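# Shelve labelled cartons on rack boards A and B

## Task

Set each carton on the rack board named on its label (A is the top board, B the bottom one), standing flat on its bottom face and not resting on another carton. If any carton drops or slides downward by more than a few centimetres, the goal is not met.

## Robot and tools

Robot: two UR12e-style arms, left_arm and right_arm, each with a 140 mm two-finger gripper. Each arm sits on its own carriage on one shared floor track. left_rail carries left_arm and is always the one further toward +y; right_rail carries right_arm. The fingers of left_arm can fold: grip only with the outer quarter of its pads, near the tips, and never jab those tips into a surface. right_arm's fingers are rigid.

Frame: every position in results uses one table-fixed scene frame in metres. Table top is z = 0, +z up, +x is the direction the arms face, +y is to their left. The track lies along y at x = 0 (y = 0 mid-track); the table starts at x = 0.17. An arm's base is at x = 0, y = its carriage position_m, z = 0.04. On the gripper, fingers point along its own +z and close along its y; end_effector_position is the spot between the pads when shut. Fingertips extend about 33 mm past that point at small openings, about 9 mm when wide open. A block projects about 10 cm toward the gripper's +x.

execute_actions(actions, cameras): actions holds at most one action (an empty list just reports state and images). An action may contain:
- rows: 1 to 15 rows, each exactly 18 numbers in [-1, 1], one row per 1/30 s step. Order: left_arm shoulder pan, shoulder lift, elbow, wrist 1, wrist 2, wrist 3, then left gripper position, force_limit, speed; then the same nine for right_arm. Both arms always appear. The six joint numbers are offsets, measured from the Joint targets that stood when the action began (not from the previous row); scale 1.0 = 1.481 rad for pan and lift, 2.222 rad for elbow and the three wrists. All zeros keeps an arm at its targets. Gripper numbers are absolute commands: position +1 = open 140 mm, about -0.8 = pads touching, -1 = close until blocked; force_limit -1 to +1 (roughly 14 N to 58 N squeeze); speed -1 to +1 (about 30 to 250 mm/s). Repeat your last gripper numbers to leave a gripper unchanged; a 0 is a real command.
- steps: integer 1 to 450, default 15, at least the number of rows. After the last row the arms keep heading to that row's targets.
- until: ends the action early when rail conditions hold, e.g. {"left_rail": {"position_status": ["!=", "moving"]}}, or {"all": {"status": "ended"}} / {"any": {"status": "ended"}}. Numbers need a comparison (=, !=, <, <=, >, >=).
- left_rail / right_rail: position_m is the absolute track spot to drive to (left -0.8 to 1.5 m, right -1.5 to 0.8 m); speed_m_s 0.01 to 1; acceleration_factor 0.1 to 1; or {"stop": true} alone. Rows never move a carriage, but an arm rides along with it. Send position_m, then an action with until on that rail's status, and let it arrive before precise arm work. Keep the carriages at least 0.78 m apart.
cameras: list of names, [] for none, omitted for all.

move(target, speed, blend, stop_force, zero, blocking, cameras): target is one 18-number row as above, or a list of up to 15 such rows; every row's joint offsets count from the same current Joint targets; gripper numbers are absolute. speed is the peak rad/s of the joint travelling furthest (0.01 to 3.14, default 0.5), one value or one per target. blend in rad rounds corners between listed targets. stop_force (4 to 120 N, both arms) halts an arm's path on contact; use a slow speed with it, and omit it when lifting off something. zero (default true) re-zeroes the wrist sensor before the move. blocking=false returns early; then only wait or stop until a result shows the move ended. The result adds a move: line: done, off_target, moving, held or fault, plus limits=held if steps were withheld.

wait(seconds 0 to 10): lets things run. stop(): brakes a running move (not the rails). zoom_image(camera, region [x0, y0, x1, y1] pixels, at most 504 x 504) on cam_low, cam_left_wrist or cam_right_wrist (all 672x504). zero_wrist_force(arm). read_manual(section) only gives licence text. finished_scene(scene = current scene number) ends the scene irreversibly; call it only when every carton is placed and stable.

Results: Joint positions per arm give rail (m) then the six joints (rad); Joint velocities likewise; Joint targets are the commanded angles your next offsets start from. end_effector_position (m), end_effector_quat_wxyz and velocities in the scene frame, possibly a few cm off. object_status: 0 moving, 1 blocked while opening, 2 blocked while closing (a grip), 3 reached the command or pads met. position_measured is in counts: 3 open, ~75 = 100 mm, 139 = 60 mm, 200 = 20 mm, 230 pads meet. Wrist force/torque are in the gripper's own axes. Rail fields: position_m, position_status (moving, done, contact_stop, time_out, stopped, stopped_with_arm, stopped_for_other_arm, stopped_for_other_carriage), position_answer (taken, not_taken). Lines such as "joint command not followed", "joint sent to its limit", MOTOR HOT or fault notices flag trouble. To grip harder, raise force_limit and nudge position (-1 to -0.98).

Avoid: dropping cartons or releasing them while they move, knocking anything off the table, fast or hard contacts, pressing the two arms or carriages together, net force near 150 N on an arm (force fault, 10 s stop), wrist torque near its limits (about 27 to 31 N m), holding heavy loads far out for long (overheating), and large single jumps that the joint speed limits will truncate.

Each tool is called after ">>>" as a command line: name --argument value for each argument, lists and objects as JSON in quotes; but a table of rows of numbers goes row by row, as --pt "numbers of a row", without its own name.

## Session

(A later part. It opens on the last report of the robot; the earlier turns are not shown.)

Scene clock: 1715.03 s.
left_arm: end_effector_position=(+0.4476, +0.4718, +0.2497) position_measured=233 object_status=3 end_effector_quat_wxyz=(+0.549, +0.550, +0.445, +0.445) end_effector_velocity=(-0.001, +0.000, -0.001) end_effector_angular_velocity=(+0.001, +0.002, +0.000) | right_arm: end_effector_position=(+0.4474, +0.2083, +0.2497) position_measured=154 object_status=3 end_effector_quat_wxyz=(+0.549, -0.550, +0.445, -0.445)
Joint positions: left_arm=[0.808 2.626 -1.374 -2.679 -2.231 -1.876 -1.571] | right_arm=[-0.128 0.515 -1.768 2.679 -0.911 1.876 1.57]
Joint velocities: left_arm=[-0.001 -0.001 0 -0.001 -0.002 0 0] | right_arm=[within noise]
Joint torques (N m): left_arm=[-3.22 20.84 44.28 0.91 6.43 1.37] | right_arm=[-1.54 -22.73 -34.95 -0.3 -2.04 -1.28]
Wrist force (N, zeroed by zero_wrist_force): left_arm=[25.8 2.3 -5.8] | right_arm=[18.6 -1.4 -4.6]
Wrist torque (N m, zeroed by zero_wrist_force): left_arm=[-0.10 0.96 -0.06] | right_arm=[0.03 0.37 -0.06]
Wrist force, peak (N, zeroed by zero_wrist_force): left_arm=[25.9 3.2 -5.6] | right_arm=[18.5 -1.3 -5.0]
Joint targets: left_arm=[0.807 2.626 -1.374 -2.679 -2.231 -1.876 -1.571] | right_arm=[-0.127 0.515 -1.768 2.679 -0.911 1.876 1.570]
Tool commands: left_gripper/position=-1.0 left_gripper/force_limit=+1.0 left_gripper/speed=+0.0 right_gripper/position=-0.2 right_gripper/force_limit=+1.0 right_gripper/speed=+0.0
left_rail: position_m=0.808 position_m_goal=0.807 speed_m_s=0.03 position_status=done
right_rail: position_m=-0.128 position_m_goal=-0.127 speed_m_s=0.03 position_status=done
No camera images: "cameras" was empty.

>>> execute_actions --actions '[{"left_rail":{"position_m":0.8055,"speed_m_s":0.03},"right_rail":{"position_m":-0.1255,"speed_m_s":0.03},"steps":60,"until":{"all":{"status":"ended"}}}]' --cameras '[]'

Scene clock: 1722.43 s.
left_arm: end_effector_position=(+0.4476, +0.4697, +0.2498) position_measured=233 object_status=3 end_effector_quat_wxyz=(+0.549, +0.550, +0.445, +0.445) end_effector_velocity=(+0.000, -0.001, +0.001) end_effector_angular_velocity=(-0.001, -0.003, +0.000) | right_arm: end_effector_position=(+0.4474, +0.2103, +0.2497) position_measured=154 object_status=3 end_effector_quat_wxyz=(+0.549, -0.550, +0.445, -0.445)
Joint positions: left_arm=[0.806 2.627 -1.374 -2.679 -2.231 -1.876 -1.571] | right_arm=[-0.126 0.515 -1.768 2.679 -0.911 1.876 1.57]
Joint velocities: left_arm=[-0.001 0 0.001 0.001 0.002 -0.001 0.001] | right_arm=[within noise]
Joint torques (N m): left_arm=[-15.53 28.52 43.55 1.24 15.18 1.52] | right_arm=[6.99 -18.21 -34.5 -0.52 -10.8 -1.59]
Wrist force (N, zeroed by zero_wrist_force): left_arm=[55.7 8.7 -16.1] | right_arm=[45.3 -10.0 -16.8]
Wrist torque (N m, zeroed by zero_wrist_force): left_arm=[-0.25 1.96 -0.15] | right_arm=[0.01 0.84 0.02]
Wrist force, peak (N, zeroed by zero_wrist_force): left_arm=[55.7 8.7 -16.1] | right_arm=[45.3 -10.0 -16.8]
Joint targets: left_arm=[0.806 2.626 -1.374 -2.679 -2.231 -1.876 -1.571] | right_arm=[-0.125 0.515 -1.768 2.679 -0.911 1.876 1.570]
Tool commands: left_gripper/position=-1.0 left_gripper/force_limit=+1.0 left_gripper/speed=+0.0 right_gripper/position=-0.2 right_gripper/force_limit=+1.0 right_gripper/speed=+0.0
left_rail: position_m=0.806 speed_m_s=0.03 position_status=done
right_rail: position_m=-0.126 position_m_goal=-0.125 speed_m_s=0.03 position_status=done
No camera images: "cameras" was empty.

>>> move --pt "0 0.019446 0.004275 -0.017237 0 0 -1 1 0 0 -0.019446 -0.004275 0.017237 0 0 -0.2 1 0" --speed 0.05 --cameras '["cam_low"]'

Scene clock: 1728.50 s.
left_arm: end_effector_position=(+0.4474, +0.4697, +0.2597) position_measured=233 object_status=3 end_effector_quat_wxyz=(+0.549, +0.550, +0.445, +0.445) | right_arm: end_effector_position=(+0.4472, +0.2102, +0.2597) position_measured=154 object_status=3 end_effector_quat_wxyz=(+0.549, -0.550, +0.445, -0.445)
Joint positions: left_arm=[0.805 2.626 -1.345 -2.67 -2.269 -1.876 -1.571] | right_arm=[-0.125 0.515 -1.797 2.67 -0.873 1.876 1.57]
Joint velocities: within noise
Joint torques (N m): left_arm=[-30.52 38.62 67.18 3.54 15.05 1.41] | right_arm=[27.63 -28.33 -54.2 -3.31 -11 -1.46]
Wrist force (N, zeroed by zero_wrist_force): left_arm=[46.1 -9.5 -8.6] | right_arm=[46.9 7.9 -8.9]
Wrist torque (N m, zeroed by zero_wrist_force): left_arm=[0.22 1.73 0.10] | right_arm=[-0.08 1.01 -0.22]
Wrist force, peak (N, zeroed by zero_wrist_force): left_arm=[56.9 9.1 -16.3] | right_arm=[49.4 8.8 -9.4]
Joint targets: left_arm=[0.806 2.626 -1.345 -2.670 -2.270 -1.876 -1.571] | right_arm=[-0.125 0.515 -1.797 2.670 -0.872 1.876 1.570]
left_rail: position_m=0.805 position_m_goal=0.806 speed_m_s=0.03 position_status=done
right_rail: position_m=-0.125 speed_m_s=0.03 position_status=done
move: done
Images, in order (width x height): cam_low 672x504.

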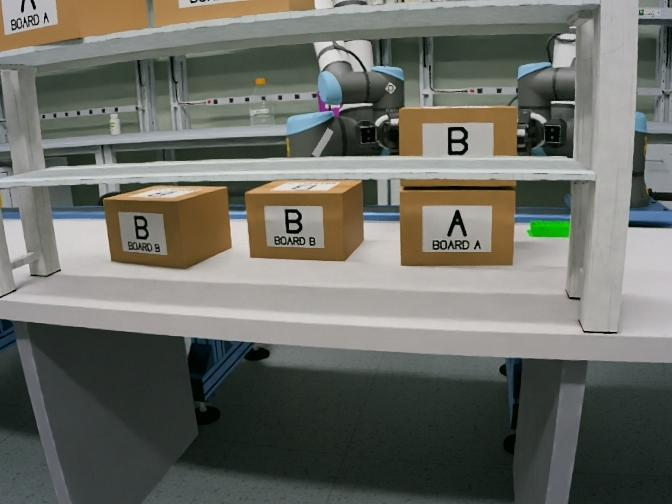

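>>> move --pt "0 0.034845 0.009502 -0.032727 0 0 -1 1 0 0 -0.034845 -0.009502 0.032727 0 0 -0.2 1 0" --pt "0 0.080937 0.024841 -0.078787 0 0 -1 1 0 0 -0.080937 -0.024841 0.078787 0 0 -0.2 1 0" --pt "0 0.128625 0.046142 -0.131873 0 0 -1 1 0 0 -0.128625 -0.046142 0.131873 0 0 -0.2 1 0" --pt "0.044973 0.097512 0.056739 -0.121732 0.029975 0 -1 1 0 -0.044973 -0.097512 -0.056739 0.121732 -0.029975 0 -0.2 1 0" --pt "0.104305 0.035970 0.080281 -0.104256 0.069521 0 -1 1 0 -0.104305 -0.035970 -0.080281 0.104256 -0.069521 0 -0.2 1 0" --pt "0.134241 -0.007140 0.099518 -0.094759 0.089474 0 -1 1 0 -0.134241 0.007140 -0.099518 0.094759 -0.089474 0 -0.2 1 0" --pt "0.158263 -0.050059 0.120967 -0.087602 0.105484 0 -1 1 0 -0.158263 0.050059 -0.120967 0.087602 -0.105484 0 -0.2 1 0" --pt "0.177808 -0.092151 0.144339 -0.082919 0.118512 0 -1 1 0 -0.177808 0.092151 -0.144339 0.082919 -0.118512 0 -0.2 1 0" --pt "0.193938 -0.133153 0.169405 -0.080656 0.129263 0 -1 1 0 -0.193938 0.133153 -0.169405 0.080656 -0.129263 0 -0.2 1 0" --pt "0.207425 -0.173027 0.195995 -0.080669 0.138252 0 -1 1 0 -0.207425 0.173027 -0.195995 0.080669 -0.138252 0 -0.2 1 0" --pt "0.218840 -0.211858 0.223984 -0.082776 0.145860 0 -1 1 0 -0.218840 0.211858 -0.223984 0.082776 -0.145860 0 -0.2 1 0" --speed 0.2 --blend 0.015 --cameras '["cam_low"]'

Scene clock: 1759.77 s.
left_arm: end_effector_position=(+0.7857, +0.4697, +0.3475) position_measured=233 object_status=3 end_effector_quat_wxyz=(+0.549, +0.550, +0.445, +0.445) | right_arm: end_effector_position=(+0.7855, +0.2104, +0.3475) position_measured=154 object_status=3 end_effector_quat_wxyz=(+0.549, -0.550, +0.445, -0.445)
Joint positions: left_arm=[0.806 2.951 -1.658 -2.172 -2.453 -1.552 -1.571] | right_arm=[-0.125 0.191 -1.483 2.172 -0.688 1.552 1.57]
Joint velocities: within noise
Joint torques (N m): left_arm=[-27.76 34.21 64.58 3.04 26.64 1.08] | right_arm=[22.88 -45.04 -53.07 -2.63 -26.47 -1.36]
Wrist force (N, zeroed by zero_wrist_force): left_arm=[48.8 -8.3 -9.0] | right_arm=[50.1 8.7 -9.1]
Wrist torque (N m, zeroed by zero_wrist_force): left_arm=[0.25 1.78 0.08] | right_arm=[-0.17 0.92 -0.42]
Wrist force, peak (N, zeroed by zero_wrist_force): left_arm=[63.8 -9.0 -11.9] | right_arm=[65.2 8.7 -12.4]
Joint targets: left_arm=[0.806 2.951 -1.659 -2.172 -2.453 -1.552 -1.571] | right_arm=[-0.125 0.191 -1.483 2.172 -0.688 1.552 1.570]
left_rail: position_m=0.806 speed_m_s=0.03 position_status=done
right_rail: position_m=-0.125 speed_m_s=0.03 position_status=done
move: done
Images, in order (width x height): cam_low 672x504.

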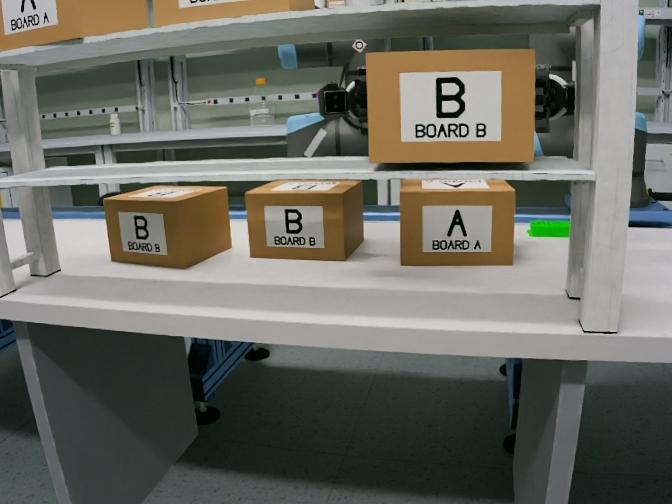

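>>> move --pt "0 -0.015242 -0.006548 0.016707 0 0 -1 1 0 0 0.015242 0.006548 -0.016707 0 0 -0.2 1 0" --speed 0.04 --cameras '[]'

Scene clock: 1765.67 s.
left_arm: end_effector_position=(+0.7858, +0.4697, +0.3302) position_measured=233 object_status=3 end_effector_quat_wxyz=(+0.550, +0.550, +0.445, +0.445) | right_arm: end_effector_position=(+0.7857, +0.2104, +0.3302) position_measured=154 object_status=3 end_effector_quat_wxyz=(+0.549, -0.550, +0.445, -0.445)
Joint positions: left_arm=[0.806 2.951 -1.681 -2.186 -2.417 -1.552 -1.571] | right_arm=[-0.125 0.191 -1.461 2.187 -0.725 1.552 1.57]
Joint velocities: within noise
Joint torques (N m): left_arm=[-30.26 13.32 24.25 1.91 25.69 1.17] | right_arm=[26.97 -16.24 -20.88 -2.02 -25.62 -1.11]
Wrist force (N, zeroed by zero_wrist_force): left_arm=[53.6 17.1 -18.4] | right_arm=[54.4 -19.4 -18.4]
Wrist torque (N m, zeroed by zero_wrist_force): left_arm=[-0.37 1.89 -0.26] | right_arm=[-0.38 0.95 -0.06]
Wrist force, peak (N, zeroed by zero_wrist_force): left_arm=[53.9 17.8 -17.8] | right_arm=[54.4 -19.4 -18.4]
Joint targets: left_arm=[0.806 2.951 -1.681 -2.187 -2.416 -1.552 -1.571] | right_arm=[-0.125 0.191 -1.460 2.187 -0.726 1.552 1.570]
left_rail: position_m=0.806 speed_m_s=0.03 position_status=done
right_rail: position_m=-0.125 speed_m_s=0.03 position_status=done
move: done
No camera images: "cameras" was empty.

>>> execute_actions --actions '[{"left_rail":{"position_m":0.8155,"speed_m_s":0.05},"right_rail":{"position_m":-0.1395,"speed_m_s":0.05},"steps":60,"until":{"all":{"status":"ended"}}}]' --cameras '[]'

>>> move --pt "-0.024902 0.093947 -0.048031 -0.014587 -0.016598 0 -1 1 0 0.024902 -0.093947 0.048031 0.014587 0.016598 0 -0.2 1 0" --pt "-0.060577 0.177041 -0.096468 -0.021532 -0.040376 0 -1 1 0 0.060577 -0.177041 0.096468 0.021532 0.040376 0 -0.2 1 0" --pt "-0.114535 0.263070 -0.137154 -0.038186 -0.076339 0 -1 1 0 0.114535 -0.263070 0.137154 0.038186 0.076339 0 -0.2 1 0" --pt "-0.218840 0.355725 -0.171293 -0.065803 -0.145860 0 -1 1 0 0.218840 -0.355725 0.171293 0.065803 0.145860 0 -0.2 1 0" --speed 0.4 --blend 0.03 --cameras '["cam_low"]'

>>> execute_actions --actions '[{"right_rail":{"position_m":-0.492,"speed_m_s":0.45},"steps":120,"until":{"right_rail":{"position_status":["!=","moving"]}}}]' --cameras '[]'

>>> execute_actions --actions '[{"left_rail":{"position_m":0.476,"speed_m_s":0.45},"steps":120,"until":{"left_rail":{"position_status":["!=","moving"]}}}]' --cameras '["cam_low"]'

Scene clock: 1789.17 s.
left_arm: end_effector_position=(+0.7857, +0.4795, +0.3298) position_measured=233 object_status=3 end_effector_quat_wxyz=(+0.549, +0.550, +0.445, +0.444) | right_arm: end_effector_position=(+0.7856, +0.1966, +0.3298) position_measured=154 object_status=3 end_effector_quat_wxyz=(+0.549, -0.550, +0.445, -0.445)
Joint positions: left_arm=[0.815 2.951 -1.681 -2.187 -2.416 -1.552 -1.571] | right_arm=[-0.139 0.191 -1.46 2.187 -0.726 1.552 1.57]
Joint velocities: within noise
Joint torques (N m): left_arm=[11.44 55.82 51.27 4.23 -1.87 1.44] | right_arm=[-13.1 -60.18 -41.53 -2.65 2.96 -1.38]
Wrist force (N, zeroed by zero_wrist_force): left_arm=[0.0 0.1 0.0] | right_arm=[-1.1 2.1 0.8]
Wrist torque (N m, zeroed by zero_wrist_force): left_arm=[0.03 0.01 -0.01] | right_arm=[0.36 0.24 0.00]
Wrist force, peak (N, zeroed by zero_wrist_force): left_arm=[54.0 18.0 -18.6] | right_arm=[54.3 -20.6 -18.8]
Joint targets: left_arm=[0.816 2.951 -1.681 -2.187 -2.416 -1.552 -1.571] | right_arm=[-0.139 0.191 -1.460 2.187 -0.726 1.552 1.570]
Tool commands: left_gripper/position=-1.0 left_gripper/force_limit=+1.0 left_gripper/speed=+0.0 right_gripper/position=-0.2 right_gripper/force_limit=+1.0 right_gripper/speed=+0.0
left_rail: position_m=0.815 position_m_goal=0.816 speed_m_s=0.05 position_status=done
right_rail: position_m=-0.139 speed_m_s=0.05 position_status=done
No camera images: "cameras" was empty.

Scene clock: 1791.13 s.
left_arm: end_effector_position=(+0.4477, +0.4796, +0.3478) position_measured=233 object_status=3 end_effector_quat_wxyz=(+0.549, +0.550, +0.445, +0.445) | right_arm: end_effector_position=(+0.4476, +0.1963, +0.3477) position_measured=154 object_status=3 end_effector_quat_wxyz=(+0.549, -0.550, +0.445, -0.445)
Joint positions: left_arm=[0.816 2.627 -1.154 -2.567 -2.563 -1.876 -1.571] | right_arm=[-0.14 0.515 -1.987 2.567 -0.579 1.876 1.57]
Joint velocities: within noise
Joint torques (N m): left_arm=[-13.97 24.79 35.41 0 -2.21 1.54] | right_arm=[9.22 -14.29 -29.3 0.6 3.57 -1.2]
Wrist force (N, zeroed by zero_wrist_force): left_arm=[0.0 0.2 0.0] | right_arm=[-1.3 2.0 0.5]
Wrist torque (N m, zeroed by zero_wrist_force): left_arm=[0.07 0.00 -0.01] | right_arm=[0.42 0.30 -0.06]
Wrist force, peak (N, zeroed by zero_wrist_force): left_arm=[-1.0 0.0 -2.4] | right_arm=[0.1 3.0 3.2]
Joint targets: left_arm=[0.816 2.626 -1.154 -2.567 -2.563 -1.876 -1.571] | right_arm=[-0.139 0.515 -1.987 2.567 -0.579 1.876 1.570]
left_rail: position_m=0.816 speed_m_s=0.05 position_status=done
right_rail: position_m=-0.140 position_m_goal=-0.139 speed_m_s=0.05 position_status=done
move: done
Images, in order (width x height): cam_low 672x504.

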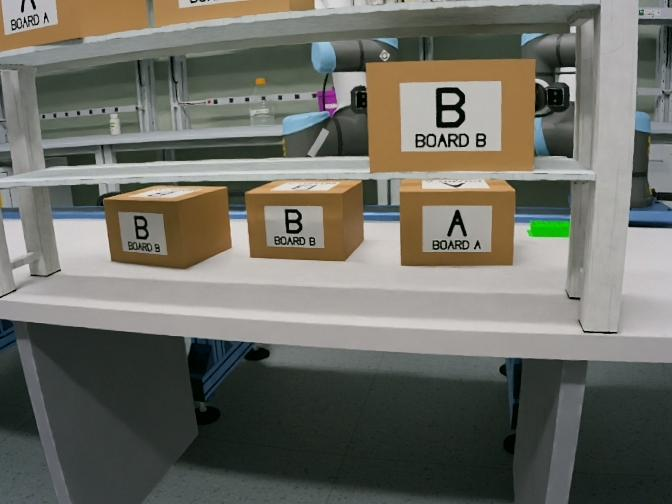

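Scene clock: 1793.67 s.
left_arm: end_effector_position=(+0.4476, +0.4796, +0.3478) position_measured=233 object_status=3 end_effector_quat_wxyz=(+0.549, +0.550, +0.445, +0.445) | right_arm: end_effector_position=(+0.4475, -0.1561, +0.3477) position_measured=154 object_status=3 end_effector_quat_wxyz=(+0.549, -0.550, +0.445, -0.445) end_effector_velocity=(+0.000, +0.000, -0.001) end_effector_angular_velocity=(+0.001, +0.001, +0.000)
Joint positions: left_arm=[0.816 2.626 -1.154 -2.567 -2.563 -1.876 -1.571] | right_arm=[-0.492 0.515 -1.987 2.567 -0.579 1.876 1.57]
Joint velocities: left_arm=[within noise] | right_arm=[-0.001 0 0.001 0 0 0 0.001]
Joint torques (N m): left_arm=[-13.6 25.78 38.84 0.96 -1.83 1.7] | right_arm=[7.81 -10.63 -32.92 0.1 2.6 -1.12]
Wrist force (N, zeroed by zero_wrist_force): left_arm=[-0.1 0.3 0.0] | right_arm=[-1.3 1.9 0.5]
Wrist torque (N m, zeroed by zero_wrist_force): left_arm=[0.09 0.02 -0.01] | right_arm=[0.39 0.29 -0.06]
Wrist force, peak (N, zeroed by zero_wrist_force): left_arm=[-0.4 0.5 -0.2] | right_arm=[-1.9 1.9 0.8]
Joint targets: left_arm=[0.816 2.626 -1.154 -2.567 -2.563 -1.876 -1.571] | right_arm=[-0.492 0.515 -1.987 2.567 -0.579 1.876 1.570]
Tool commands: left_gripper/position=-1.0 left_gripper/force_limit=+1.0 left_gripper/speed=+0.0 right_gripper/position=-0.2 right_gripper/force_limit=+1.0 right_gripper/speed=+0.0
left_rail: position_m=0.816 speed_m_s=0.05 position_status=done
right_rail: position_m=-0.492 speed_m_s=0.45 position_status=done
No camera images: "cameras" was empty.

Scene clock: 1796.17 s.
left_arm: end_effector_position=(+0.4476, +0.1402, +0.3478) position_measured=233 object_status=3 end_effector_quat_wxyz=(+0.549, +0.550, +0.445, +0.445) end_effector_velocity=(+0.000, -0.001, +0.000) end_effector_angular_velocity=(+0.000, +0.000, +0.000) | right_arm: end_effector_position=(+0.4475, -0.1561, +0.3477) position_measured=154 object_status=3 end_effector_quat_wxyz=(+0.549, -0.550, +0.445, -0.445)
Joint positions: left_arm=[0.476 2.626 -1.154 -2.567 -2.563 -1.876 -1.571] | right_arm=[-0.492 0.515 -1.987 2.567 -0.579 1.876 1.57]
Joint velocities: left_arm=[-0.001 0 -0.001 0 0.001 0.001 0] | right_arm=[within noise]
Joint torques (N m): left_arm=[-13.2 18.1 43.38 1.19 -1.84 1.27] | right_arm=[2.64 -0.44 -37.47 -0.43 1.02 -1.23]
Wrist force (N, zeroed by zero_wrist_force): left_arm=[-0.2 -0.1 -0.1] | right_arm=[-1.4 1.8 0.7]
Wrist torque (N m, zeroed by zero_wrist_force): left_arm=[0.01 0.05 -0.01] | right_arm=[0.39 0.31 -0.06]
Wrist force, peak (N, zeroed by zero_wrist_force): left_arm=[1.0 0.3 -0.4] | right_arm=[-1.3 2.2 0.6]
Joint targets: left_arm=[0.476 2.626 -1.154 -2.567 -2.563 -1.876 -1.571] | right_arm=[-0.492 0.515 -1.987 2.567 -0.579 1.876 1.570]
Tool commands: left_gripper/position=-1.0 left_gripper/force_limit=+1.0 left_gripper/speed=+0.0 right_gripper/position=-0.2 right_gripper/force_limit=+1.0 right_gripper/speed=+0.0
left_rail: position_m=0.476 speed_m_s=0.45 position_status=done
right_rail: position_m=-0.492 speed_m_s=0.45 position_status=done
Images, in order (width x height): cam_low 672x504.

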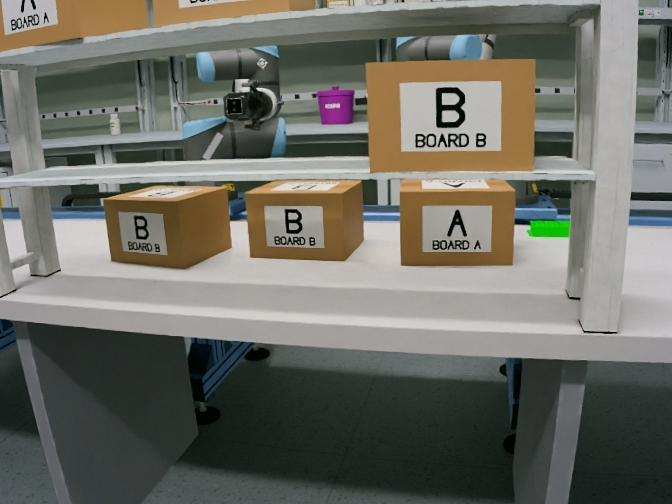

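>>> move --pt "-0.041114 -0.074205 -0.044018 0.093476 -0.027403 0 -1 1 0 0.041114 0.074205 0.044018 -0.093476 0.027403 0 -0.2 1 0" --pt "-0.041114 -0.266920 -0.080569 0.258476 -0.027403 0 -1 1 0 0.041114 0.266920 0.080569 -0.258476 0.027403 0 -0.2 1 0" --pt "-0.041114 -0.393119 -0.090991 0.353011 -0.027403 0 -1 1 0 0.041114 0.393119 0.090991 -0.353011 0.027403 0 -0.2 1 0" --pt "-0.041114 -0.579325 -0.094154 0.480284 -0.027403 0 -1 1 0 0.041114 0.579325 0.094154 -0.480284 0.027403 0 -0.2 1 0" --speed 0.5 --blend 0.03 --cameras '[]'

>>> zero_wrist_force --arm "right_arm"

>>> execute_actions --actions '[{"left_rail":{"position_m":0.461,"speed_m_s":0.06},"right_rail":{"position_m":-0.479,"speed_m_s":0.06},"steps":60,"until":{"all":{"status":"ended"}}}]' --cameras '[]'

>>> execute_actions --actions '[{"left_rail":{"position_m":0.4565,"speed_m_s":0.03},"right_rail":{"position_m":-0.4745,"speed_m_s":0.03},"steps":60,"until":{"all":{"status":"ended"}}}]' --cameras '[]'

Scene clock: 1872.23 s.
left_arm: end_effector_position=(+0.4212, +0.1402, +0.0846) position_measured=233 object_status=3 end_effector_quat_wxyz=(+0.549, +0.550, +0.445, +0.445) | right_arm: end_effector_position=(+0.4210, -0.1562, +0.0847) position_measured=154 object_status=3 end_effector_quat_wxyz=(+0.549, -0.550, +0.445, -0.445)
Joint positions: left_arm=[0.476 2.566 -2.012 -2.776 -1.496 -1.937 -1.571] | right_arm=[-0.492 0.576 -1.129 2.777 -1.646 1.937 1.57]
Joint velocities: within noise
Joint torques (N m): left_arm=[-16.2 18.16 -10.74 6.94 -1.88 1.1] | right_arm=[10.36 -21.43 9.09 -7.66 3.42 -1.11]
Wrist force (N, zeroed by zero_wrist_force): left_arm=[-0.2 0.3 0.0] | right_arm=[-1.2 1.4 0.6]
Wrist torque (N m, zeroed by zero_wrist_force): left_arm=[0.08 0.03 -0.02] | right_arm=[0.25 0.22 -0.04]
Wrist force, peak (N, zeroed by zero_wrist_force): left_arm=[0.4 1.9 0.4] | right_arm=[-1.4 2.8 0.5]
Joint targets: left_arm=[0.476 2.566 -2.012 -2.776 -1.495 -1.937 -1.571] | right_arm=[-0.492 0.576 -1.129 2.777 -1.647 1.937 1.570]
left_rail: position_m=0.476 speed_m_s=0.45 position_status=done
right_rail: position_m=-0.492 speed_m_s=0.45 position_status=done
move: done
No camera images: "cameras" was empty.

Wrist force sensor zeroed.

Scene clock: 1872.97 s.
left_arm: end_effector_position=(+0.4212, +0.1252, +0.0846) position_measured=233 object_status=3 end_effector_quat_wxyz=(+0.549, +0.550, +0.445, +0.445) | right_arm: end_effector_position=(+0.4210, -0.1433, +0.0846) position_measured=154 object_status=3 end_effector_quat_wxyz=(+0.549, -0.550, +0.445, -0.445)
Joint positions: left_arm=[0.461 2.566 -2.012 -2.776 -1.495 -1.937 -1.571] | right_arm=[-0.479 0.576 -1.129 2.777 -1.647 1.937 1.57]
Joint velocities: within noise
Joint torques (N m): left_arm=[-14.21 21.86 -7.97 6.32 -1.47 1.65] | right_arm=[8.98 -25.4 3.43 -6.59 3.26 -1.24]
Wrist force (N, zeroed by zero_wrist_force): left_arm=[1.2 -0.1 -1.3] | right_arm=[0.1 0.0 0.0]
Wrist torque (N m, zeroed by zero_wrist_force): left_arm=[0.04 0.01 -0.02] | right_arm=[-0.01 -0.02 0.01]
Wrist force, peak (N, zeroed by zero_wrist_force): left_arm=[1.6 0.9 -1.0] | right_arm=[1.0 0.2 -0.4]
Joint targets: left_arm=[0.461 2.566 -2.012 -2.776 -1.495 -1.937 -1.571] | right_arm=[-0.479 0.576 -1.129 2.777 -1.647 1.937 1.570]
Tool commands: left_gripper/position=-1.0 left_gripper/force_limit=+1.0 left_gripper/speed=+0.0 right_gripper/position=-0.2 right_gripper/force_limit=+1.0 right_gripper/speed=+0.0
left_rail: position_m=0.461 speed_m_s=0.06 position_status=done
right_rail: position_m=-0.479 speed_m_s=0.06 position_status=done
No camera images: "cameras" was empty.

Scene clock: 1873.47 s.
left_arm: end_effector_position=(+0.4212, +0.1206, +0.0846) position_measured=233 object_status=3 end_effector_quat_wxyz=(+0.549, +0.550, +0.445, +0.445) | right_arm: end_effector_position=(+0.4210, -0.1387, +0.0846) position_measured=154 object_status=3 end_effector_quat_wxyz=(+0.549, -0.550, +0.445, -0.445)
Joint positions: left_arm=[0.456 2.566 -2.012 -2.776 -1.495 -1.937 -1.571] | right_arm=[-0.474 0.576 -1.129 2.777 -1.647 1.937 1.57]
Joint velocities: within noise
Joint torques (N m): left_arm=[-15.01 21.69 -3.84 5.93 -0.82 1.52] | right_arm=[8.64 -25.53 -0.35 -5.75 2.63 -1.18]
Wrist force (N, zeroed by zero_wrist_force): left_arm=[1.3 0.4 -1.3] | right_arm=[1.1 -0.1 -1.3]
Wrist torque (N m, zeroed by zero_wrist_force): left_arm=[0.06 0.03 -0.02] | right_arm=[0.01 0.03 -0.02]
Wrist force, peak (N, zeroed by zero_wrist_force): left_arm=[1.5 1.1 -1.2] | right_arm=[1.6 0.5 -1.8]
Joint targets: left_arm=[0.457 2.566 -2.012 -2.776 -1.495 -1.937 -1.571] | right_arm=[-0.474 0.576 -1.129 2.777 -1.647 1.937 1.570]
Tool commands: left_gripper/position=-1.0 left_gripper/force_limit=+1.0 left_gripper/speed=+0.0 right_gripper/position=-0.2 right_gripper/force_limit=+1.0 right_gripper/speed=+0.0
left_rail: position_m=0.456 position_m_goal=0.457 speed_m_s=0.03 position_status=done
right_rail: position_m=-0.474 speed_m_s=0.03 position_status=done
No camera images: "cameras" was empty.

>>> execute_actions --actions '[{"left_rail":{"position_m":0.4535,"speed_m_s":0.03},"right_rail":{"position_m":-0.4715,"speed_m_s":0.03},"steps":60,"until":{"all":{"status":"ended"}}}]' --cameras '[]'

>>> execute_actions --actions '[{"left_rail":{"position_m":0.4518,"speed_m_s":0.03},"right_rail":{"position_m":-0.4698,"speed_m_s":0.03},"steps":60,"until":{"all":{"status":"ended"}}}]' --cameras '[]'

Scene clock: 1878.83 s.
left_arm: end_effector_position=(+0.4212, +0.1177, +0.0846) position_measured=233 object_status=3 end_effector_quat_wxyz=(+0.549, +0.550, +0.445, +0.445) | right_arm: end_effector_position=(+0.4210, -0.1358, +0.0846) position_measured=154 object_status=3 end_effector_quat_wxyz=(+0.549, -0.550, +0.445, -0.445)
Joint positions: left_arm=[0.454 2.566 -2.012 -2.776 -1.495 -1.937 -1.571] | right_arm=[-0.472 0.576 -1.129 2.777 -1.647 1.937 1.57]
Joint velocities: within noise
Joint torques (N m): left_arm=[-11.01 32.23 11.2 2.03 3.41 1.13] | right_arm=[7.08 -29.94 -5.67 -1.67 -2.23 -1.05]
Wrist force (N, zeroed by zero_wrist_force): left_arm=[22.1 4.1 -9.8] | right_arm=[19.8 -2.3 -7.8]
Wrist torque (N m, zeroed by zero_wrist_force): left_arm=[-0.06 0.85 -0.09] | right_arm=[0.03 0.41 -0.02]
Wrist force, peak (N, zeroed by zero_wrist_force): left_arm=[22.1 4.1 -9.8] | right_arm=[19.8 -2.3 -7.8]
Joint targets: left_arm=[0.453 2.566 -2.012 -2.776 -1.495 -1.937 -1.571] | right_arm=[-0.472 0.576 -1.129 2.777 -1.647 1.937 1.570]
Tool commands: left_gripper/position=-1.0 left_gripper/force_limit=+1.0 left_gripper/speed=+0.0 right_gripper/position=-0.2 right_gripper/force_limit=+1.0 right_gripper/speed=+0.0
left_rail: position_m=0.454 position_m_goal=0.453 speed_m_s=0.03 position_status=done
right_rail: position_m=-0.472 speed_m_s=0.03 position_status=done
No camera images: "cameras" was empty.

Scene clock: 1879.27 s.
left_arm: end_effector_position=(+0.4212, +0.1161, +0.0846) position_measured=233 object_status=3 end_effector_quat_wxyz=(+0.549, +0.550, +0.445, +0.445) | right_arm: end_effector_position=(+0.4210, -0.1341, +0.0846) position_measured=154 object_status=3 end_effector_quat_wxyz=(+0.549, -0.550, +0.445, -0.445)
Joint positions: left_arm=[0.452 2.566 -2.012 -2.776 -1.495 -1.937 -1.571] | right_arm=[-0.47 0.576 -1.129 2.777 -1.647 1.937 1.57]
Joint velocities: within noise
Joint torques (N m): left_arm=[-10.83 33.12 10.25 2.24 14.38 1.24] | right_arm=[7.06 -29.43 -7.54 -1.09 -10.43 -0.9]
Wrist force (N, zeroed by zero_wrist_force): left_arm=[45.7 8.6 -15.8] | right_arm=[41.7 -6.1 -13.5]
Wrist torque (N m, zeroed by zero_wrist_force): left_arm=[-0.17 1.55 -0.16] | right_arm=[0.11 0.90 0.02]
Wrist force, peak (N, zeroed by zero_wrist_force): left_arm=[45.7 8.6 -15.8] | right_arm=[41.7 -6.1 -13.5]
Joint targets: left_arm=[0.452 2.566 -2.012 -2.776 -1.495 -1.937 -1.571] | right_arm=[-0.470 0.576 -1.129 2.777 -1.647 1.937 1.570]
Tool commands: left_gripper/position=-1.0 left_gripper/force_limit=+1.0 left_gripper/speed=+0.0 right_gripper/position=-0.2 right_gripper/force_limit=+1.0 right_gripper/speed=+0.0
left_rail: position_m=0.452 speed_m_s=0.03 position_status=done
right_rail: position_m=-0.470 speed_m_s=0.03 position_status=done
No camera images: "cameras" was empty.

>>> execute_actions --actions '[{"left_rail":{"position_m":0.4513,"speed_m_s":0.03},"right_rail":{"position_m":-0.4692,"speed_m_s":0.03},"steps":60,"until":{"all":{"status":"ended"}}}]' --cameras '[]'

>>> move --pt "0 0.030770 -0.000392 -0.020117 0 0 -1 1 0 0 -0.030770 0.000392 0.020117 0 0 -0.2 1 0" --speed 0.05 --cameras '["cam_low"]'

Scene clock: 1884.10 s.
left_arm: end_effector_position=(+0.4212, +0.1155, +0.0846) position_measured=233 object_status=3 end_effector_quat_wxyz=(+0.549, +0.550, +0.445, +0.445) | right_arm: end_effector_position=(+0.4210, -0.1335, +0.0846) position_measured=154 object_status=3 end_effector_quat_wxyz=(+0.549, -0.550, +0.445, -0.445)
Joint positions: left_arm=[0.451 2.566 -2.012 -2.776 -1.495 -1.937 -1.571] | right_arm=[-0.469 0.576 -1.129 2.777 -1.647 1.937 1.57]
Joint velocities: within noise
Joint torques (N m): left_arm=[-10.15 42.16 16.19 1.14 25.08 1.39] | right_arm=[7.12 -32.62 -17.21 -0.55 -22.18 -0.71]
Wrist force (N, zeroed by zero_wrist_force): left_arm=[54.9 11.3 -20.3] | right_arm=[50.7 -8.3 -18.8]
Wrist torque (N m, zeroed by zero_wrist_force): left_arm=[-0.26 1.84 -0.21] | right_arm=[0.22 1.06 0.05]
Wrist force, peak (N, zeroed by zero_wrist_force): left_arm=[55.0 11.9 -20.1] | right_arm=[50.7 -8.3 -18.8]
Joint targets: left_arm=[0.451 2.566 -2.012 -2.776 -1.495 -1.937 -1.571] | right_arm=[-0.469 0.576 -1.129 2.777 -1.647 1.937 1.570]
Tool commands: left_gripper/position=-1.0 left_gripper/force_limit=+1.0 left_gripper/speed=+0.0 right_gripper/position=-0.2 right_gripper/force_limit=+1.0 right_gripper/speed=+0.0
left_rail: position_m=0.451 speed_m_s=0.03 position_status=done
right_rail: position_m=-0.469 speed_m_s=0.03 position_status=done
No camera images: "cameras" was empty.

Scene clock: 1885.37 s.
left_arm: end_effector_position=(+0.4212, +0.1154, +0.0945) position_measured=233 object_status=3 end_effector_quat_wxyz=(+0.549, +0.550, +0.445, +0.445) | right_arm: end_effector_position=(+0.4210, -0.1334, +0.0946) position_measured=154 object_status=3 end_effector_quat_wxyz=(+0.549, -0.550, +0.445, -0.445)
Joint positions: left_arm=[0.451 2.566 -1.967 -2.777 -1.54 -1.937 -1.571] | right_arm=[-0.469 0.576 -1.175 2.777 -1.602 1.937 1.57]
Joint velocities: within noise
Joint torques (N m): left_arm=[-17.06 66.4 16.09 4.35 25.13 1.8] | right_arm=[16.63 -57.36 -13.35 -4 -22.3 -0.9]
Wrist force (N, zeroed by zero_wrist_force): left_arm=[50.2 -8.8 -9.9] | right_arm=[50.4 6.7 -9.6]
Wrist torque (N m, zeroed by zero_wrist_force): left_arm=[0.26 1.79 0.06] | right_arm=[-0.31 1.31 -0.08]
Wrist force, peak (N, zeroed by zero_wrist_force): left_arm=[55.3 12.2 -20.3] | right_arm=[51.1 -8.7 -19.2]
Joint targets: left_arm=[0.451 2.566 -1.967 -2.777 -1.540 -1.937 -1.571] | right_arm=[-0.469 0.576 -1.175 2.777 -1.602 1.937 1.570]
left_rail: position_m=0.451 speed_m_s=0.03 position_status=done
right_rail: position_m=-0.469 speed_m_s=0.03 position_status=done
move: done
Images, in order (width x height): cam_low 672x504.

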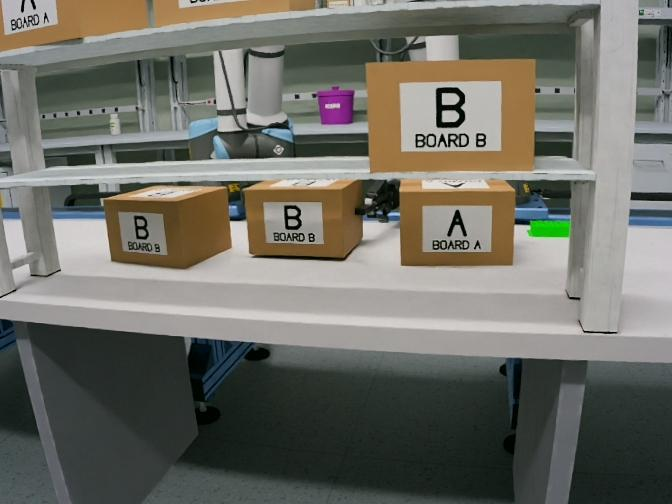

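>>> move --pt "0 0.155436 0.003555 -0.107156 0 0 -1 1 0 0 -0.155436 -0.003555 0.107156 0 0 -0.2 1 0" --pt "0 0.281635 0.013977 -0.201691 0 0 -1 1 0 0 -0.281635 -0.013977 0.201691 0 0 -0.2 1 0" --pt "0 0.389190 0.030170 -0.289571 0 0 -1 1 0 0 -0.389190 -0.030170 0.289571 0 0 -0.2 1 0" --pt "0 0.474350 0.050528 -0.366690 0 0 -1 1 0 0 -0.474350 -0.050528 0.366690 0 0 -0.2 1 0" --pt "0 0.568957 0.088138 -0.467357 0 0 -1 1 0 0 -0.568957 -0.088138 0.467357 0 0 -0.2 1 0" --pt "0.041114 0.548555 0.094546 -0.460167 0.027403 0 -1 1 0 -0.041114 -0.548555 -0.094546 0.460167 -0.027403 0 -0.2 1 0" --pt "0.086087 0.517442 0.105143 -0.450026 0.057378 0 -1 1 0 -0.086087 -0.517442 -0.105143 0.450026 -0.057378 0 -0.2 1 0" --pt "0.145419 0.455900 0.128685 -0.432550 0.096924 0 -1 1 0 -0.145419 -0.455900 -0.128685 0.432550 -0.096924 0 -0.2 1 0" --pt "0.175355 0.412791 0.147922 -0.423053 0.116877 0 -1 1 0 -0.175355 -0.412791 -0.147922 0.423053 -0.116877 0 -0.2 1 0" --pt "0.199377 0.369872 0.169371 -0.415896 0.132888 0 -1 1 0 -0.199377 -0.369872 -0.169371 0.415896 -0.132888 0 -0.2 1 0" --pt "0.218922 0.327779 0.192743 -0.411212 0.145915 0 -1 1 0 -0.218922 -0.327779 -0.192743 0.411212 -0.145915 0 -0.2 1 0" --pt "0.235052 0.286778 0.217808 -0.408950 0.156666 0 -1 1 0 -0.235052 -0.286778 -0.217808 0.408950 -0.156666 0 -0.2 1 0" --pt "0.248540 0.246904 0.244398 -0.408963 0.165656 0 -1 1 0 -0.248540 -0.246904 -0.244398 0.408963 -0.165656 0 -0.2 1 0" --pt "0.257987 0.214763 0.267564 -0.410707 0.171953 0 -1 1 0 -0.257987 -0.214763 -0.267564 0.410707 -0.171953 0 -0.2 1 0" --speed 0.22 --blend 0.02 --cameras '["cam_low"]'

Scene clock: 1932.10 s.
left_arm: end_effector_position=(+0.7787, +0.1154, +0.3477) position_measured=233 object_status=3 end_effector_quat_wxyz=(+0.549, +0.550, +0.445, +0.445) | right_arm: end_effector_position=(+0.7786, -0.1332, +0.3476) position_measured=154 object_status=3 end_effector_quat_wxyz=(+0.549, -0.550, +0.445, -0.445)
Joint positions: left_arm=[0.451 2.948 -1.648 -2.183 -2.453 -1.555 -1.571] | right_arm=[-0.469 0.194 -1.493 2.183 -0.689 1.555 1.57]
Joint velocities: within noise
Joint torques (N m): left_arm=[-30.99 32.84 64.92 2.92 28.98 1.45] | right_arm=[28.16 -38.16 -54.71 -2.51 -28.16 -0.52]
Wrist force (N, zeroed by zero_wrist_force): left_arm=[53.2 -7.7 -10.2] | right_arm=[54.2 8.6 -9.6]
Wrist torque (N m, zeroed by zero_wrist_force): left_arm=[0.17 1.95 0.06] | right_arm=[-0.24 1.27 -0.30]
Wrist force, peak (N, zeroed by zero_wrist_force): left_arm=[70.5 -8.7 -13.7] | right_arm=[72.0 7.9 -13.1]
Joint targets: left_arm=[0.451 2.948 -1.649 -2.183 -2.453 -1.555 -1.571] | right_arm=[-0.469 0.194 -1.493 2.183 -0.689 1.555 1.570]
left_rail: position_m=0.451 speed_m_s=0.03 position_status=done
right_rail: position_m=-0.469 speed_m_s=0.03 position_status=done
move: done
Images, in order (width x height): cam_low 672x504.

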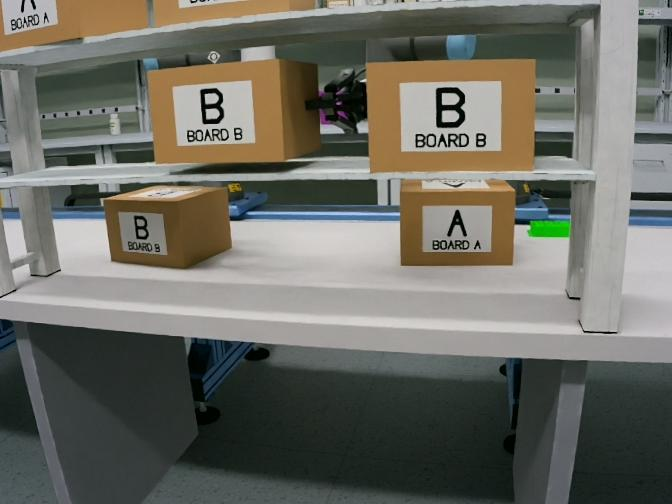

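>>> move --pt "0 -0.015242 -0.006548 0.016707 0 0 -1 1 0 0 0.015242 0.006548 -0.016707 0 0 -0.2 1 0" --speed 0.04 --cameras '[]'

Scene clock: 1942.40 s.
left_arm: end_effector_position=(+0.7788, +0.1154, +0.3304) position_measured=233 object_status=3 end_effector_quat_wxyz=(+0.549, +0.550, +0.445, +0.445) | right_arm: end_effector_position=(+0.7787, -0.1332, +0.3304) position_measured=154 object_status=3 end_effector_quat_wxyz=(+0.549, -0.550, +0.445, -0.445)
Joint positions: left_arm=[0.451 2.948 -1.671 -2.197 -2.416 -1.555 -1.571] | right_arm=[-0.469 0.194 -1.47 2.197 -0.726 1.555 1.57]
Joint velocities: within noise
Joint torques (N m): left_arm=[-32.95 34.01 42.65 11.72 28.2 1.05] | right_arm=[29.22 -40.02 -36.11 -14.11 -28.2 -0.62]
Wrist force (N, zeroed by zero_wrist_force): left_arm=[52.7 -7.8 -10.1] | right_arm=[53.9 8.8 -9.9]
Wrist torque (N m, zeroed by zero_wrist_force): left_arm=[0.23 1.95 0.07] | right_arm=[-0.25 1.28 -0.30]
Wrist force, peak (N, zeroed by zero_wrist_force): left_arm=[53.5 -7.5 -10.3] | right_arm=[54.9 9.1 -9.9]
Joint targets: left_arm=[0.451 2.948 -1.671 -2.197 -2.416 -1.555 -1.571] | right_arm=[-0.469 0.194 -1.470 2.198 -0.726 1.555 1.570]
left_rail: position_m=0.451 speed_m_s=0.03 position_status=done
right_rail: position_m=-0.469 speed_m_s=0.03 position_status=done
move: done
No camera images: "cameras" was empty.

>>> move --pt "0 -0.001740 -0.000748 0.001910 0 0 -1 1 0 0 0.001740 0.000748 -0.001910 0 0 -0.2 1 0" --speed 0.03 --cameras '[]'

>>> move --pt "0 -0.001740 -0.000748 0.001910 0 0 -1 1 0 0 0.001740 0.000748 -0.001910 0 0 -0.2 1 0" --speed 0.03 --cameras '[]'

Scene clock: 1947.60 s.
left_arm: end_effector_position=(+0.7788, +0.1154, +0.3284) position_measured=233 object_status=3 end_effector_quat_wxyz=(+0.549, +0.550, +0.445, +0.445) | right_arm: end_effector_position=(+0.7786, -0.1332, +0.3284) position_measured=154 object_status=3 end_effector_quat_wxyz=(+0.549, -0.550, +0.445, -0.445)
Joint positions: left_arm=[0.451 2.948 -1.674 -2.199 -2.411 -1.555 -1.571] | right_arm=[-0.469 0.194 -1.468 2.199 -0.73 1.555 1.57]
Joint velocities: within noise
Joint torques (N m): left_arm=[-35.84 37.66 42.84 11.84 28.01 1.14] | right_arm=[30.31 -42.75 -37.1 -13.82 -27.8 -0.47]
Wrist force (N, zeroed by zero_wrist_force): left_arm=[52.4 -7.8 -10.0] | right_arm=[53.8 8.9 -9.7]
Wrist torque (N m, zeroed by zero_wrist_force): left_arm=[0.26 1.93 0.07] | right_arm=[-0.23 1.23 -0.30]
Wrist force, peak (N, zeroed by zero_wrist_force): left_arm=[53.2 -7.7 -10.1] | right_arm=[54.4 8.9 -9.9]
Joint targets: left_arm=[0.451 2.948 -1.674 -2.199 -2.411 -1.555 -1.571] | right_arm=[-0.469 0.194 -1.468 2.199 -0.731 1.555 1.570]
left_rail: position_m=0.451 speed_m_s=0.03 position_status=done
right_rail: position_m=-0.469 speed_m_s=0.03 position_status=done
move: done
No camera images: "cameras" was empty.

Scene clock: 1948.30 s.
left_arm: end_effector_position=(+0.7788, +0.1154, +0.3266) position_measured=233 object_status=3 end_effector_quat_wxyz=(+0.550, +0.550, +0.445, +0.445) | right_arm: end_effector_position=(+0.7786, -0.1332, +0.3265) position_measured=154 object_status=3 end_effector_quat_wxyz=(+0.549, -0.550, +0.445, -0.445)
Joint positions: left_arm=[0.451 2.948 -1.676 -2.201 -2.407 -1.555 -1.571] | right_arm=[-0.469 0.194 -1.465 2.201 -0.735 1.555 1.57]
Joint velocities: within noise
Joint torques (N m): left_arm=[-35.41 25.78 33.7 7.45 28.05 0.7] | right_arm=[31.93 -35.45 -31.91 -10.48 -27.58 -0.3]
Wrist force (N, zeroed by zero_wrist_force): left_arm=[53.7 3.0 -13.7] | right_arm=[55.1 2.8 -11.6]
Wrist torque (N m, zeroed by zero_wrist_force): left_arm=[-0.03 1.94 -0.06] | right_arm=[0.20 1.20 -0.23]
Wrist force, peak (N, zeroed by zero_wrist_force): left_arm=[53.8 2.3 -13.3] | right_arm=[55.0 4.6 -11.8]
Joint targets: left_arm=[0.451 2.948 -1.676 -2.201 -2.407 -1.555 -1.571] | right_arm=[-0.469 0.194 -1.465 2.201 -0.735 1.555 1.570]
left_rail: position_m=0.451 speed_m_s=0.03 position_status=done
right_rail: position_m=-0.469 speed_m_s=0.03 position_status=done
move: done
No camera images: "cameras" was empty.

>>> move --pt "0 -0.001500 -0.000640 0.001640 0 0 -1 1 0 0 0.001500 0.000640 -0.001640 0 0 -0.2 1 0" --speed 0.03 --cameras '[]'

Scene clock: 1952.33 s.
left_arm: end_effector_position=(+0.7787, +0.1154, +0.3248) position_measured=233 object_status=3 end_effector_quat_wxyz=(+0.549, +0.550, +0.445, +0.445) | right_arm: end_effector_position=(+0.7786, -0.1332, +0.3248) position_measured=154 object_status=3 end_effector_quat_wxyz=(+0.549, -0.550, +0.445, -0.445)
Joint positions: left_arm=[0.451 2.948 -1.679 -2.202 -2.404 -1.555 -1.571] | right_arm=[-0.469 0.194 -1.463 2.202 -0.739 1.555 1.57]
Joint velocities: within noise
Joint torques (N m): left_arm=[-37.32 10.87 23.89 0.97 27.02 1.15] | right_arm=[31.44 -17.01 -20.81 -1.38 -27.42 -0.26]
Wrist force (N, zeroed by zero_wrist_force): left_arm=[55.9 17.5 -20.3] | right_arm=[56.7 -16.6 -18.4]
Wrist torque (N m, zeroed by zero_wrist_force): left_arm=[-0.41 1.89 -0.27] | right_arm=[0.57 1.23 0.03]
Wrist force, peak (N, zeroed by zero_wrist_force): left_arm=[56.1 18.0 -20.1] | right_arm=[56.7 -16.6 -18.4]
Joint targets: left_arm=[0.451 2.948 -1.679 -2.202 -2.403 -1.555 -1.571] | right_arm=[-0.469 0.194 -1.463 2.202 -0.739 1.555 1.570]
left_rail: position_m=0.451 speed_m_s=0.03 position_status=done
right_rail: position_m=-0.469 speed_m_s=0.03 position_status=done
move: done
No camera images: "cameras" was empty.

>>> execute_actions --actions '[{"left_rail":{"position_m":0.4653,"speed_m_s":0.05},"right_rail":{"position_m":-0.4832,"speed_m_s":0.05},"steps":60,"until":{"all":{"status":"ended"}}}]' --cameras '[]'

>>> move --pt "-0.022935 0.092237 -0.041072 -0.020410 -0.015287 0 -1 1 0 0.022935 -0.092237 0.041072 0.020410 0.015287 0 -0.2 1 0" --pt "-0.058610 0.175331 -0.089510 -0.027356 -0.039065 0 -1 1 0 0.058610 -0.175331 0.089510 0.027356 0.039065 0 -0.2 1 0" --pt "-0.112568 0.261359 -0.130195 -0.044010 -0.075028 0 -1 1 0 0.112568 -0.261359 0.130195 0.044010 0.075028 0 -0.2 1 0" --pt "-0.150359 0.303427 -0.146875 -0.055369 -0.100217 0 -1 1 0 0.150359 -0.303427 0.146875 0.055369 0.100217 0 -0.2 1 0" --speed 0.4 --blend 0.03 --cameras '["cam_low"]'

>>> execute_actions --actions '[{"right_rail":{"position_m":-0.852,"speed_m_s":0.45},"steps":120,"until":{"right_rail":{"position_status":["!=","moving"]}}}]' --cameras '[]'

>>> execute_actions --actions '[{"left_rail":{"position_m":0.139,"speed_m_s":0.45},"steps":120,"until":{"left_rail":{"position_status":["!=","moving"]}}}]' --cameras '["cam_low","cam_right_wrist"]'

Scene clock: 1985.27 s.
left_arm: end_effector_position=(+0.7786, +0.1292, +0.3245) position_measured=233 object_status=3 end_effector_quat_wxyz=(+0.549, +0.550, +0.445, +0.444) | right_arm: end_effector_position=(+0.7785, -0.1470, +0.3245) position_measured=154 object_status=3 end_effector_quat_wxyz=(+0.549, -0.550, +0.445, -0.445)
Joint positions: left_arm=[0.465 2.948 -1.679 -2.202 -2.403 -1.555 -1.571] | right_arm=[-0.483 0.194 -1.463 2.202 -0.739 1.555 1.57]
Joint velocities: within noise
Joint torques (N m): left_arm=[11.18 55.47 45.12 2.05 -1.6 0.91] | right_arm=[-12.9 -57.21 -34.08 -0.28 2.99 -0.36]
Wrist force (N, zeroed by zero_wrist_force): left_arm=[0.2 0.1 0.1] | right_arm=[2.3 -2.7 0.5]
Wrist torque (N m, zeroed by zero_wrist_force): left_arm=[0.03 -0.01 -0.01] | right_arm=[-0.62 -0.46 0.05]
Wrist force, peak (N, zeroed by zero_wrist_force): left_arm=[56.2 18.1 -20.6] | right_arm=[56.8 -17.3 -18.7]
Joint targets: left_arm=[0.465 2.948 -1.679 -2.202 -2.403 -1.555 -1.571] | right_arm=[-0.483 0.194 -1.463 2.202 -0.739 1.555 1.570]
Tool commands: left_gripper/position=-1.0 left_gripper/force_limit=+1.0 left_gripper/speed=+0.0 right_gripper/position=-0.2 right_gripper/force_limit=+1.0 right_gripper/speed=+0.0
left_rail: position_m=0.465 speed_m_s=0.05 position_status=done
right_rail: position_m=-0.483 speed_m_s=0.05 position_status=done
No camera images: "cameras" was empty.

Scene clock: 1987.00 s.
left_arm: end_effector_position=(+0.5016, +0.1294, +0.3477) position_measured=233 object_status=3 end_effector_quat_wxyz=(+0.549, +0.550, +0.445, +0.445) | right_arm: end_effector_position=(+0.5014, -0.1473, +0.3476) position_measured=154 object_status=3 end_effector_quat_wxyz=(+0.549, -0.550, +0.445, -0.445)
Joint positions: left_arm=[0.465 2.725 -1.229 -2.528 -2.526 -1.777 -1.571] | right_arm=[-0.483 0.417 -1.912 2.528 -0.616 1.778 1.57]
Joint velocities: within noise
Joint torques (N m): left_arm=[-14.1 31.43 33.02 -0.05 -2.65 1.17] | right_arm=[8.13 -21.57 -28.69 0.41 3.96 -0.15]
Wrist force (N, zeroed by zero_wrist_force): left_arm=[-0.1 0.3 -0.4] | right_arm=[2.2 -3.4 0.3]
Wrist torque (N m, zeroed by zero_wrist_force): left_arm=[0.09 0.03 -0.02] | right_arm=[-0.72 -0.44 0.02]
Wrist force, peak (N, zeroed by zero_wrist_force): left_arm=[-0.4 0.1 -2.7] | right_arm=[3.2 -2.3 2.8]
Joint targets: left_arm=[0.465 2.725 -1.229 -2.528 -2.526 -1.777 -1.571] | right_arm=[-0.483 0.417 -1.912 2.529 -0.615 1.778 1.570]
left_rail: position_m=0.465 speed_m_s=0.05 position_status=done
right_rail: position_m=-0.483 speed_m_s=0.05 position_status=done
move: done
Images, in order (width x height): cam_low 672x504.

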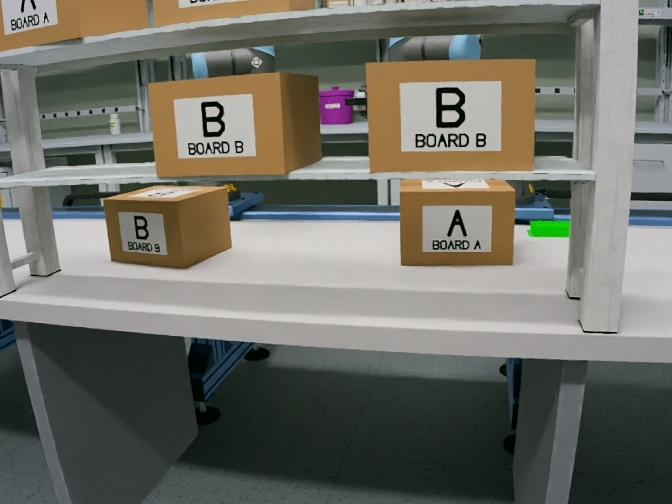

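Scene clock: 1989.60 s.
left_arm: end_effector_position=(+0.5014, +0.1294, +0.3477) position_measured=233 object_status=3 end_effector_quat_wxyz=(+0.549, +0.550, +0.445, +0.445) | right_arm: end_effector_position=(+0.5013, -0.5161, +0.3476) position_measured=154 object_status=3 end_effector_quat_wxyz=(+0.549, -0.550, +0.445, -0.445) end_effector_velocity=(-0.001, +0.001, -0.001) end_effector_angular_velocity=(+0.000, +0.001, +0.003)
Joint positions: left_arm=[0.465 2.725 -1.229 -2.528 -2.526 -1.777 -1.571] | right_arm=[-0.852 0.417 -1.912 2.529 -0.615 1.778 1.57]
Joint velocities: left_arm=[within noise] | right_arm=[-0.001 0.002 0.001 0 0 -0.001 0]
Joint torques (N m): left_arm=[-13.6 31.41 37.19 0.86 -2.41 0.87] | right_arm=[8.92 -17.15 -32.96 -0.05 2.77 -0.05]
Wrist force (N, zeroed by zero_wrist_force): left_arm=[0.1 0.2 0.0] | right_arm=[2.1 -3.2 0.6]
Wrist torque (N m, zeroed by zero_wrist_force): left_arm=[0.07 -0.01 -0.02] | right_arm=[-0.67 -0.42 0.03]
Wrist force, peak (N, zeroed by zero_wrist_force): left_arm=[-0.2 0.6 0.0] | right_arm=[3.2 -3.4 0.1]
Joint targets: left_arm=[0.465 2.725 -1.229 -2.528 -2.526 -1.777 -1.571] | right_arm=[-0.852 0.417 -1.912 2.529 -0.615 1.778 1.570]
Tool commands: left_gripper/position=-1.0 left_gripper/force_limit=+1.0 left_gripper/speed=+0.0 right_gripper/position=-0.2 right_gripper/force_limit=+1.0 right_gripper/speed=+0.0
left_rail: position_m=0.465 speed_m_s=0.05 position_status=done
right_rail: position_m=-0.852 speed_m_s=0.45 position_status=done
No camera images: "cameras" was empty.

Scene clock: 1992.07 s.
left_arm: end_effector_position=(+0.5014, -0.1968, +0.3477) position_measured=233 object_status=3 end_effector_quat_wxyz=(+0.549, +0.550, +0.445, +0.445) end_effector_velocity=(+0.000, -0.001, -0.001) end_effector_angular_velocity=(+0.001, +0.000, +0.000) | right_arm: end_effector_position=(+0.5013, -0.5161, +0.3476) position_measured=154 object_status=3 end_effector_quat_wxyz=(+0.549, -0.550, +0.445, -0.445)
Joint positions: left_arm=[0.139 2.725 -1.229 -2.528 -2.526 -1.777 -1.571] | right_arm=[-0.852 0.417 -1.912 2.529 -0.615 1.778 1.57]
Joint velocities: left_arm=[-0.001 0 0 -0.001 0.001 0 0.001] | right_arm=[within noise]
Joint torques (N m): left_arm=[-15.09 25.65 42.25 1.38 -1.65 1.03] | right_arm=[7.09 -7.35 -37.44 -0.5 0.76 -0.13]
Wrist force (N, zeroed by zero_wrist_force): left_arm=[-0.1 0.5 -0.5] | right_arm=[2.1 -3.3 0.2]
Wrist torque (N m, zeroed by zero_wrist_force): left_arm=[0.14 0.04 -0.02] | right_arm=[-0.69 -0.42 0.03]
Wrist force, peak (N, zeroed by zero_wrist_force): left_arm=[-1.0 0.2 -0.1] | right_arm=[2.4 -3.5 0.4]
Joint targets: left_arm=[0.139 2.725 -1.229 -2.528 -2.526 -1.777 -1.571] | right_arm=[-0.852 0.417 -1.912 2.529 -0.615 1.778 1.570]
Tool commands: left_gripper/position=-1.0 left_gripper/force_limit=+1.0 left_gripper/speed=+0.0 right_gripper/position=-0.2 right_gripper/force_limit=+1.0 right_gripper/speed=+0.0
left_rail: position_m=0.139 speed_m_s=0.45 position_status=done
right_rail: position_m=-0.852 speed_m_s=0.45 position_status=done
camera_calibration:
cam_right_wrist: T_world_to_cam=[[-0.0177069, 0.0183996, -0.999674, 0.372821], [-0.500942, 0.865125, 0.0247961, 0.690824], [0.8653, 0.501218, -0.00610154, 0.00312036], [0, 0, 0, 1]] pos_world=[0.349964, -0.606073, 0.355589]
Images, in order (width x height): cam_low 672x504, cam_right_wrist 672x504.

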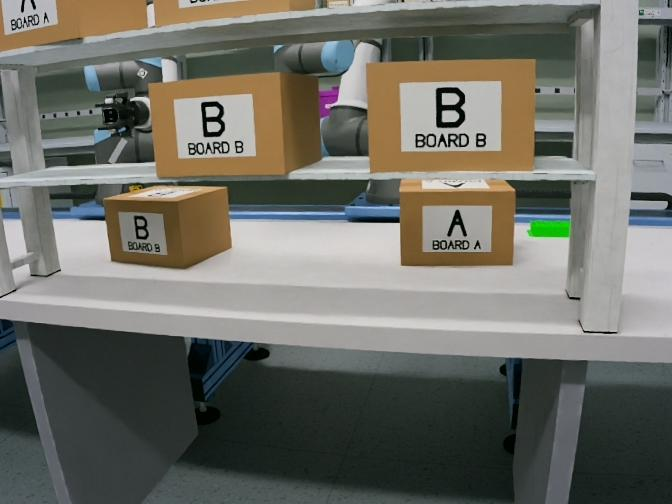

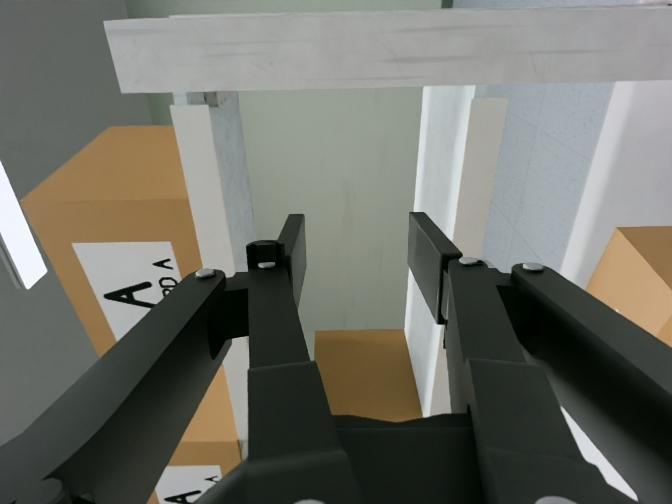

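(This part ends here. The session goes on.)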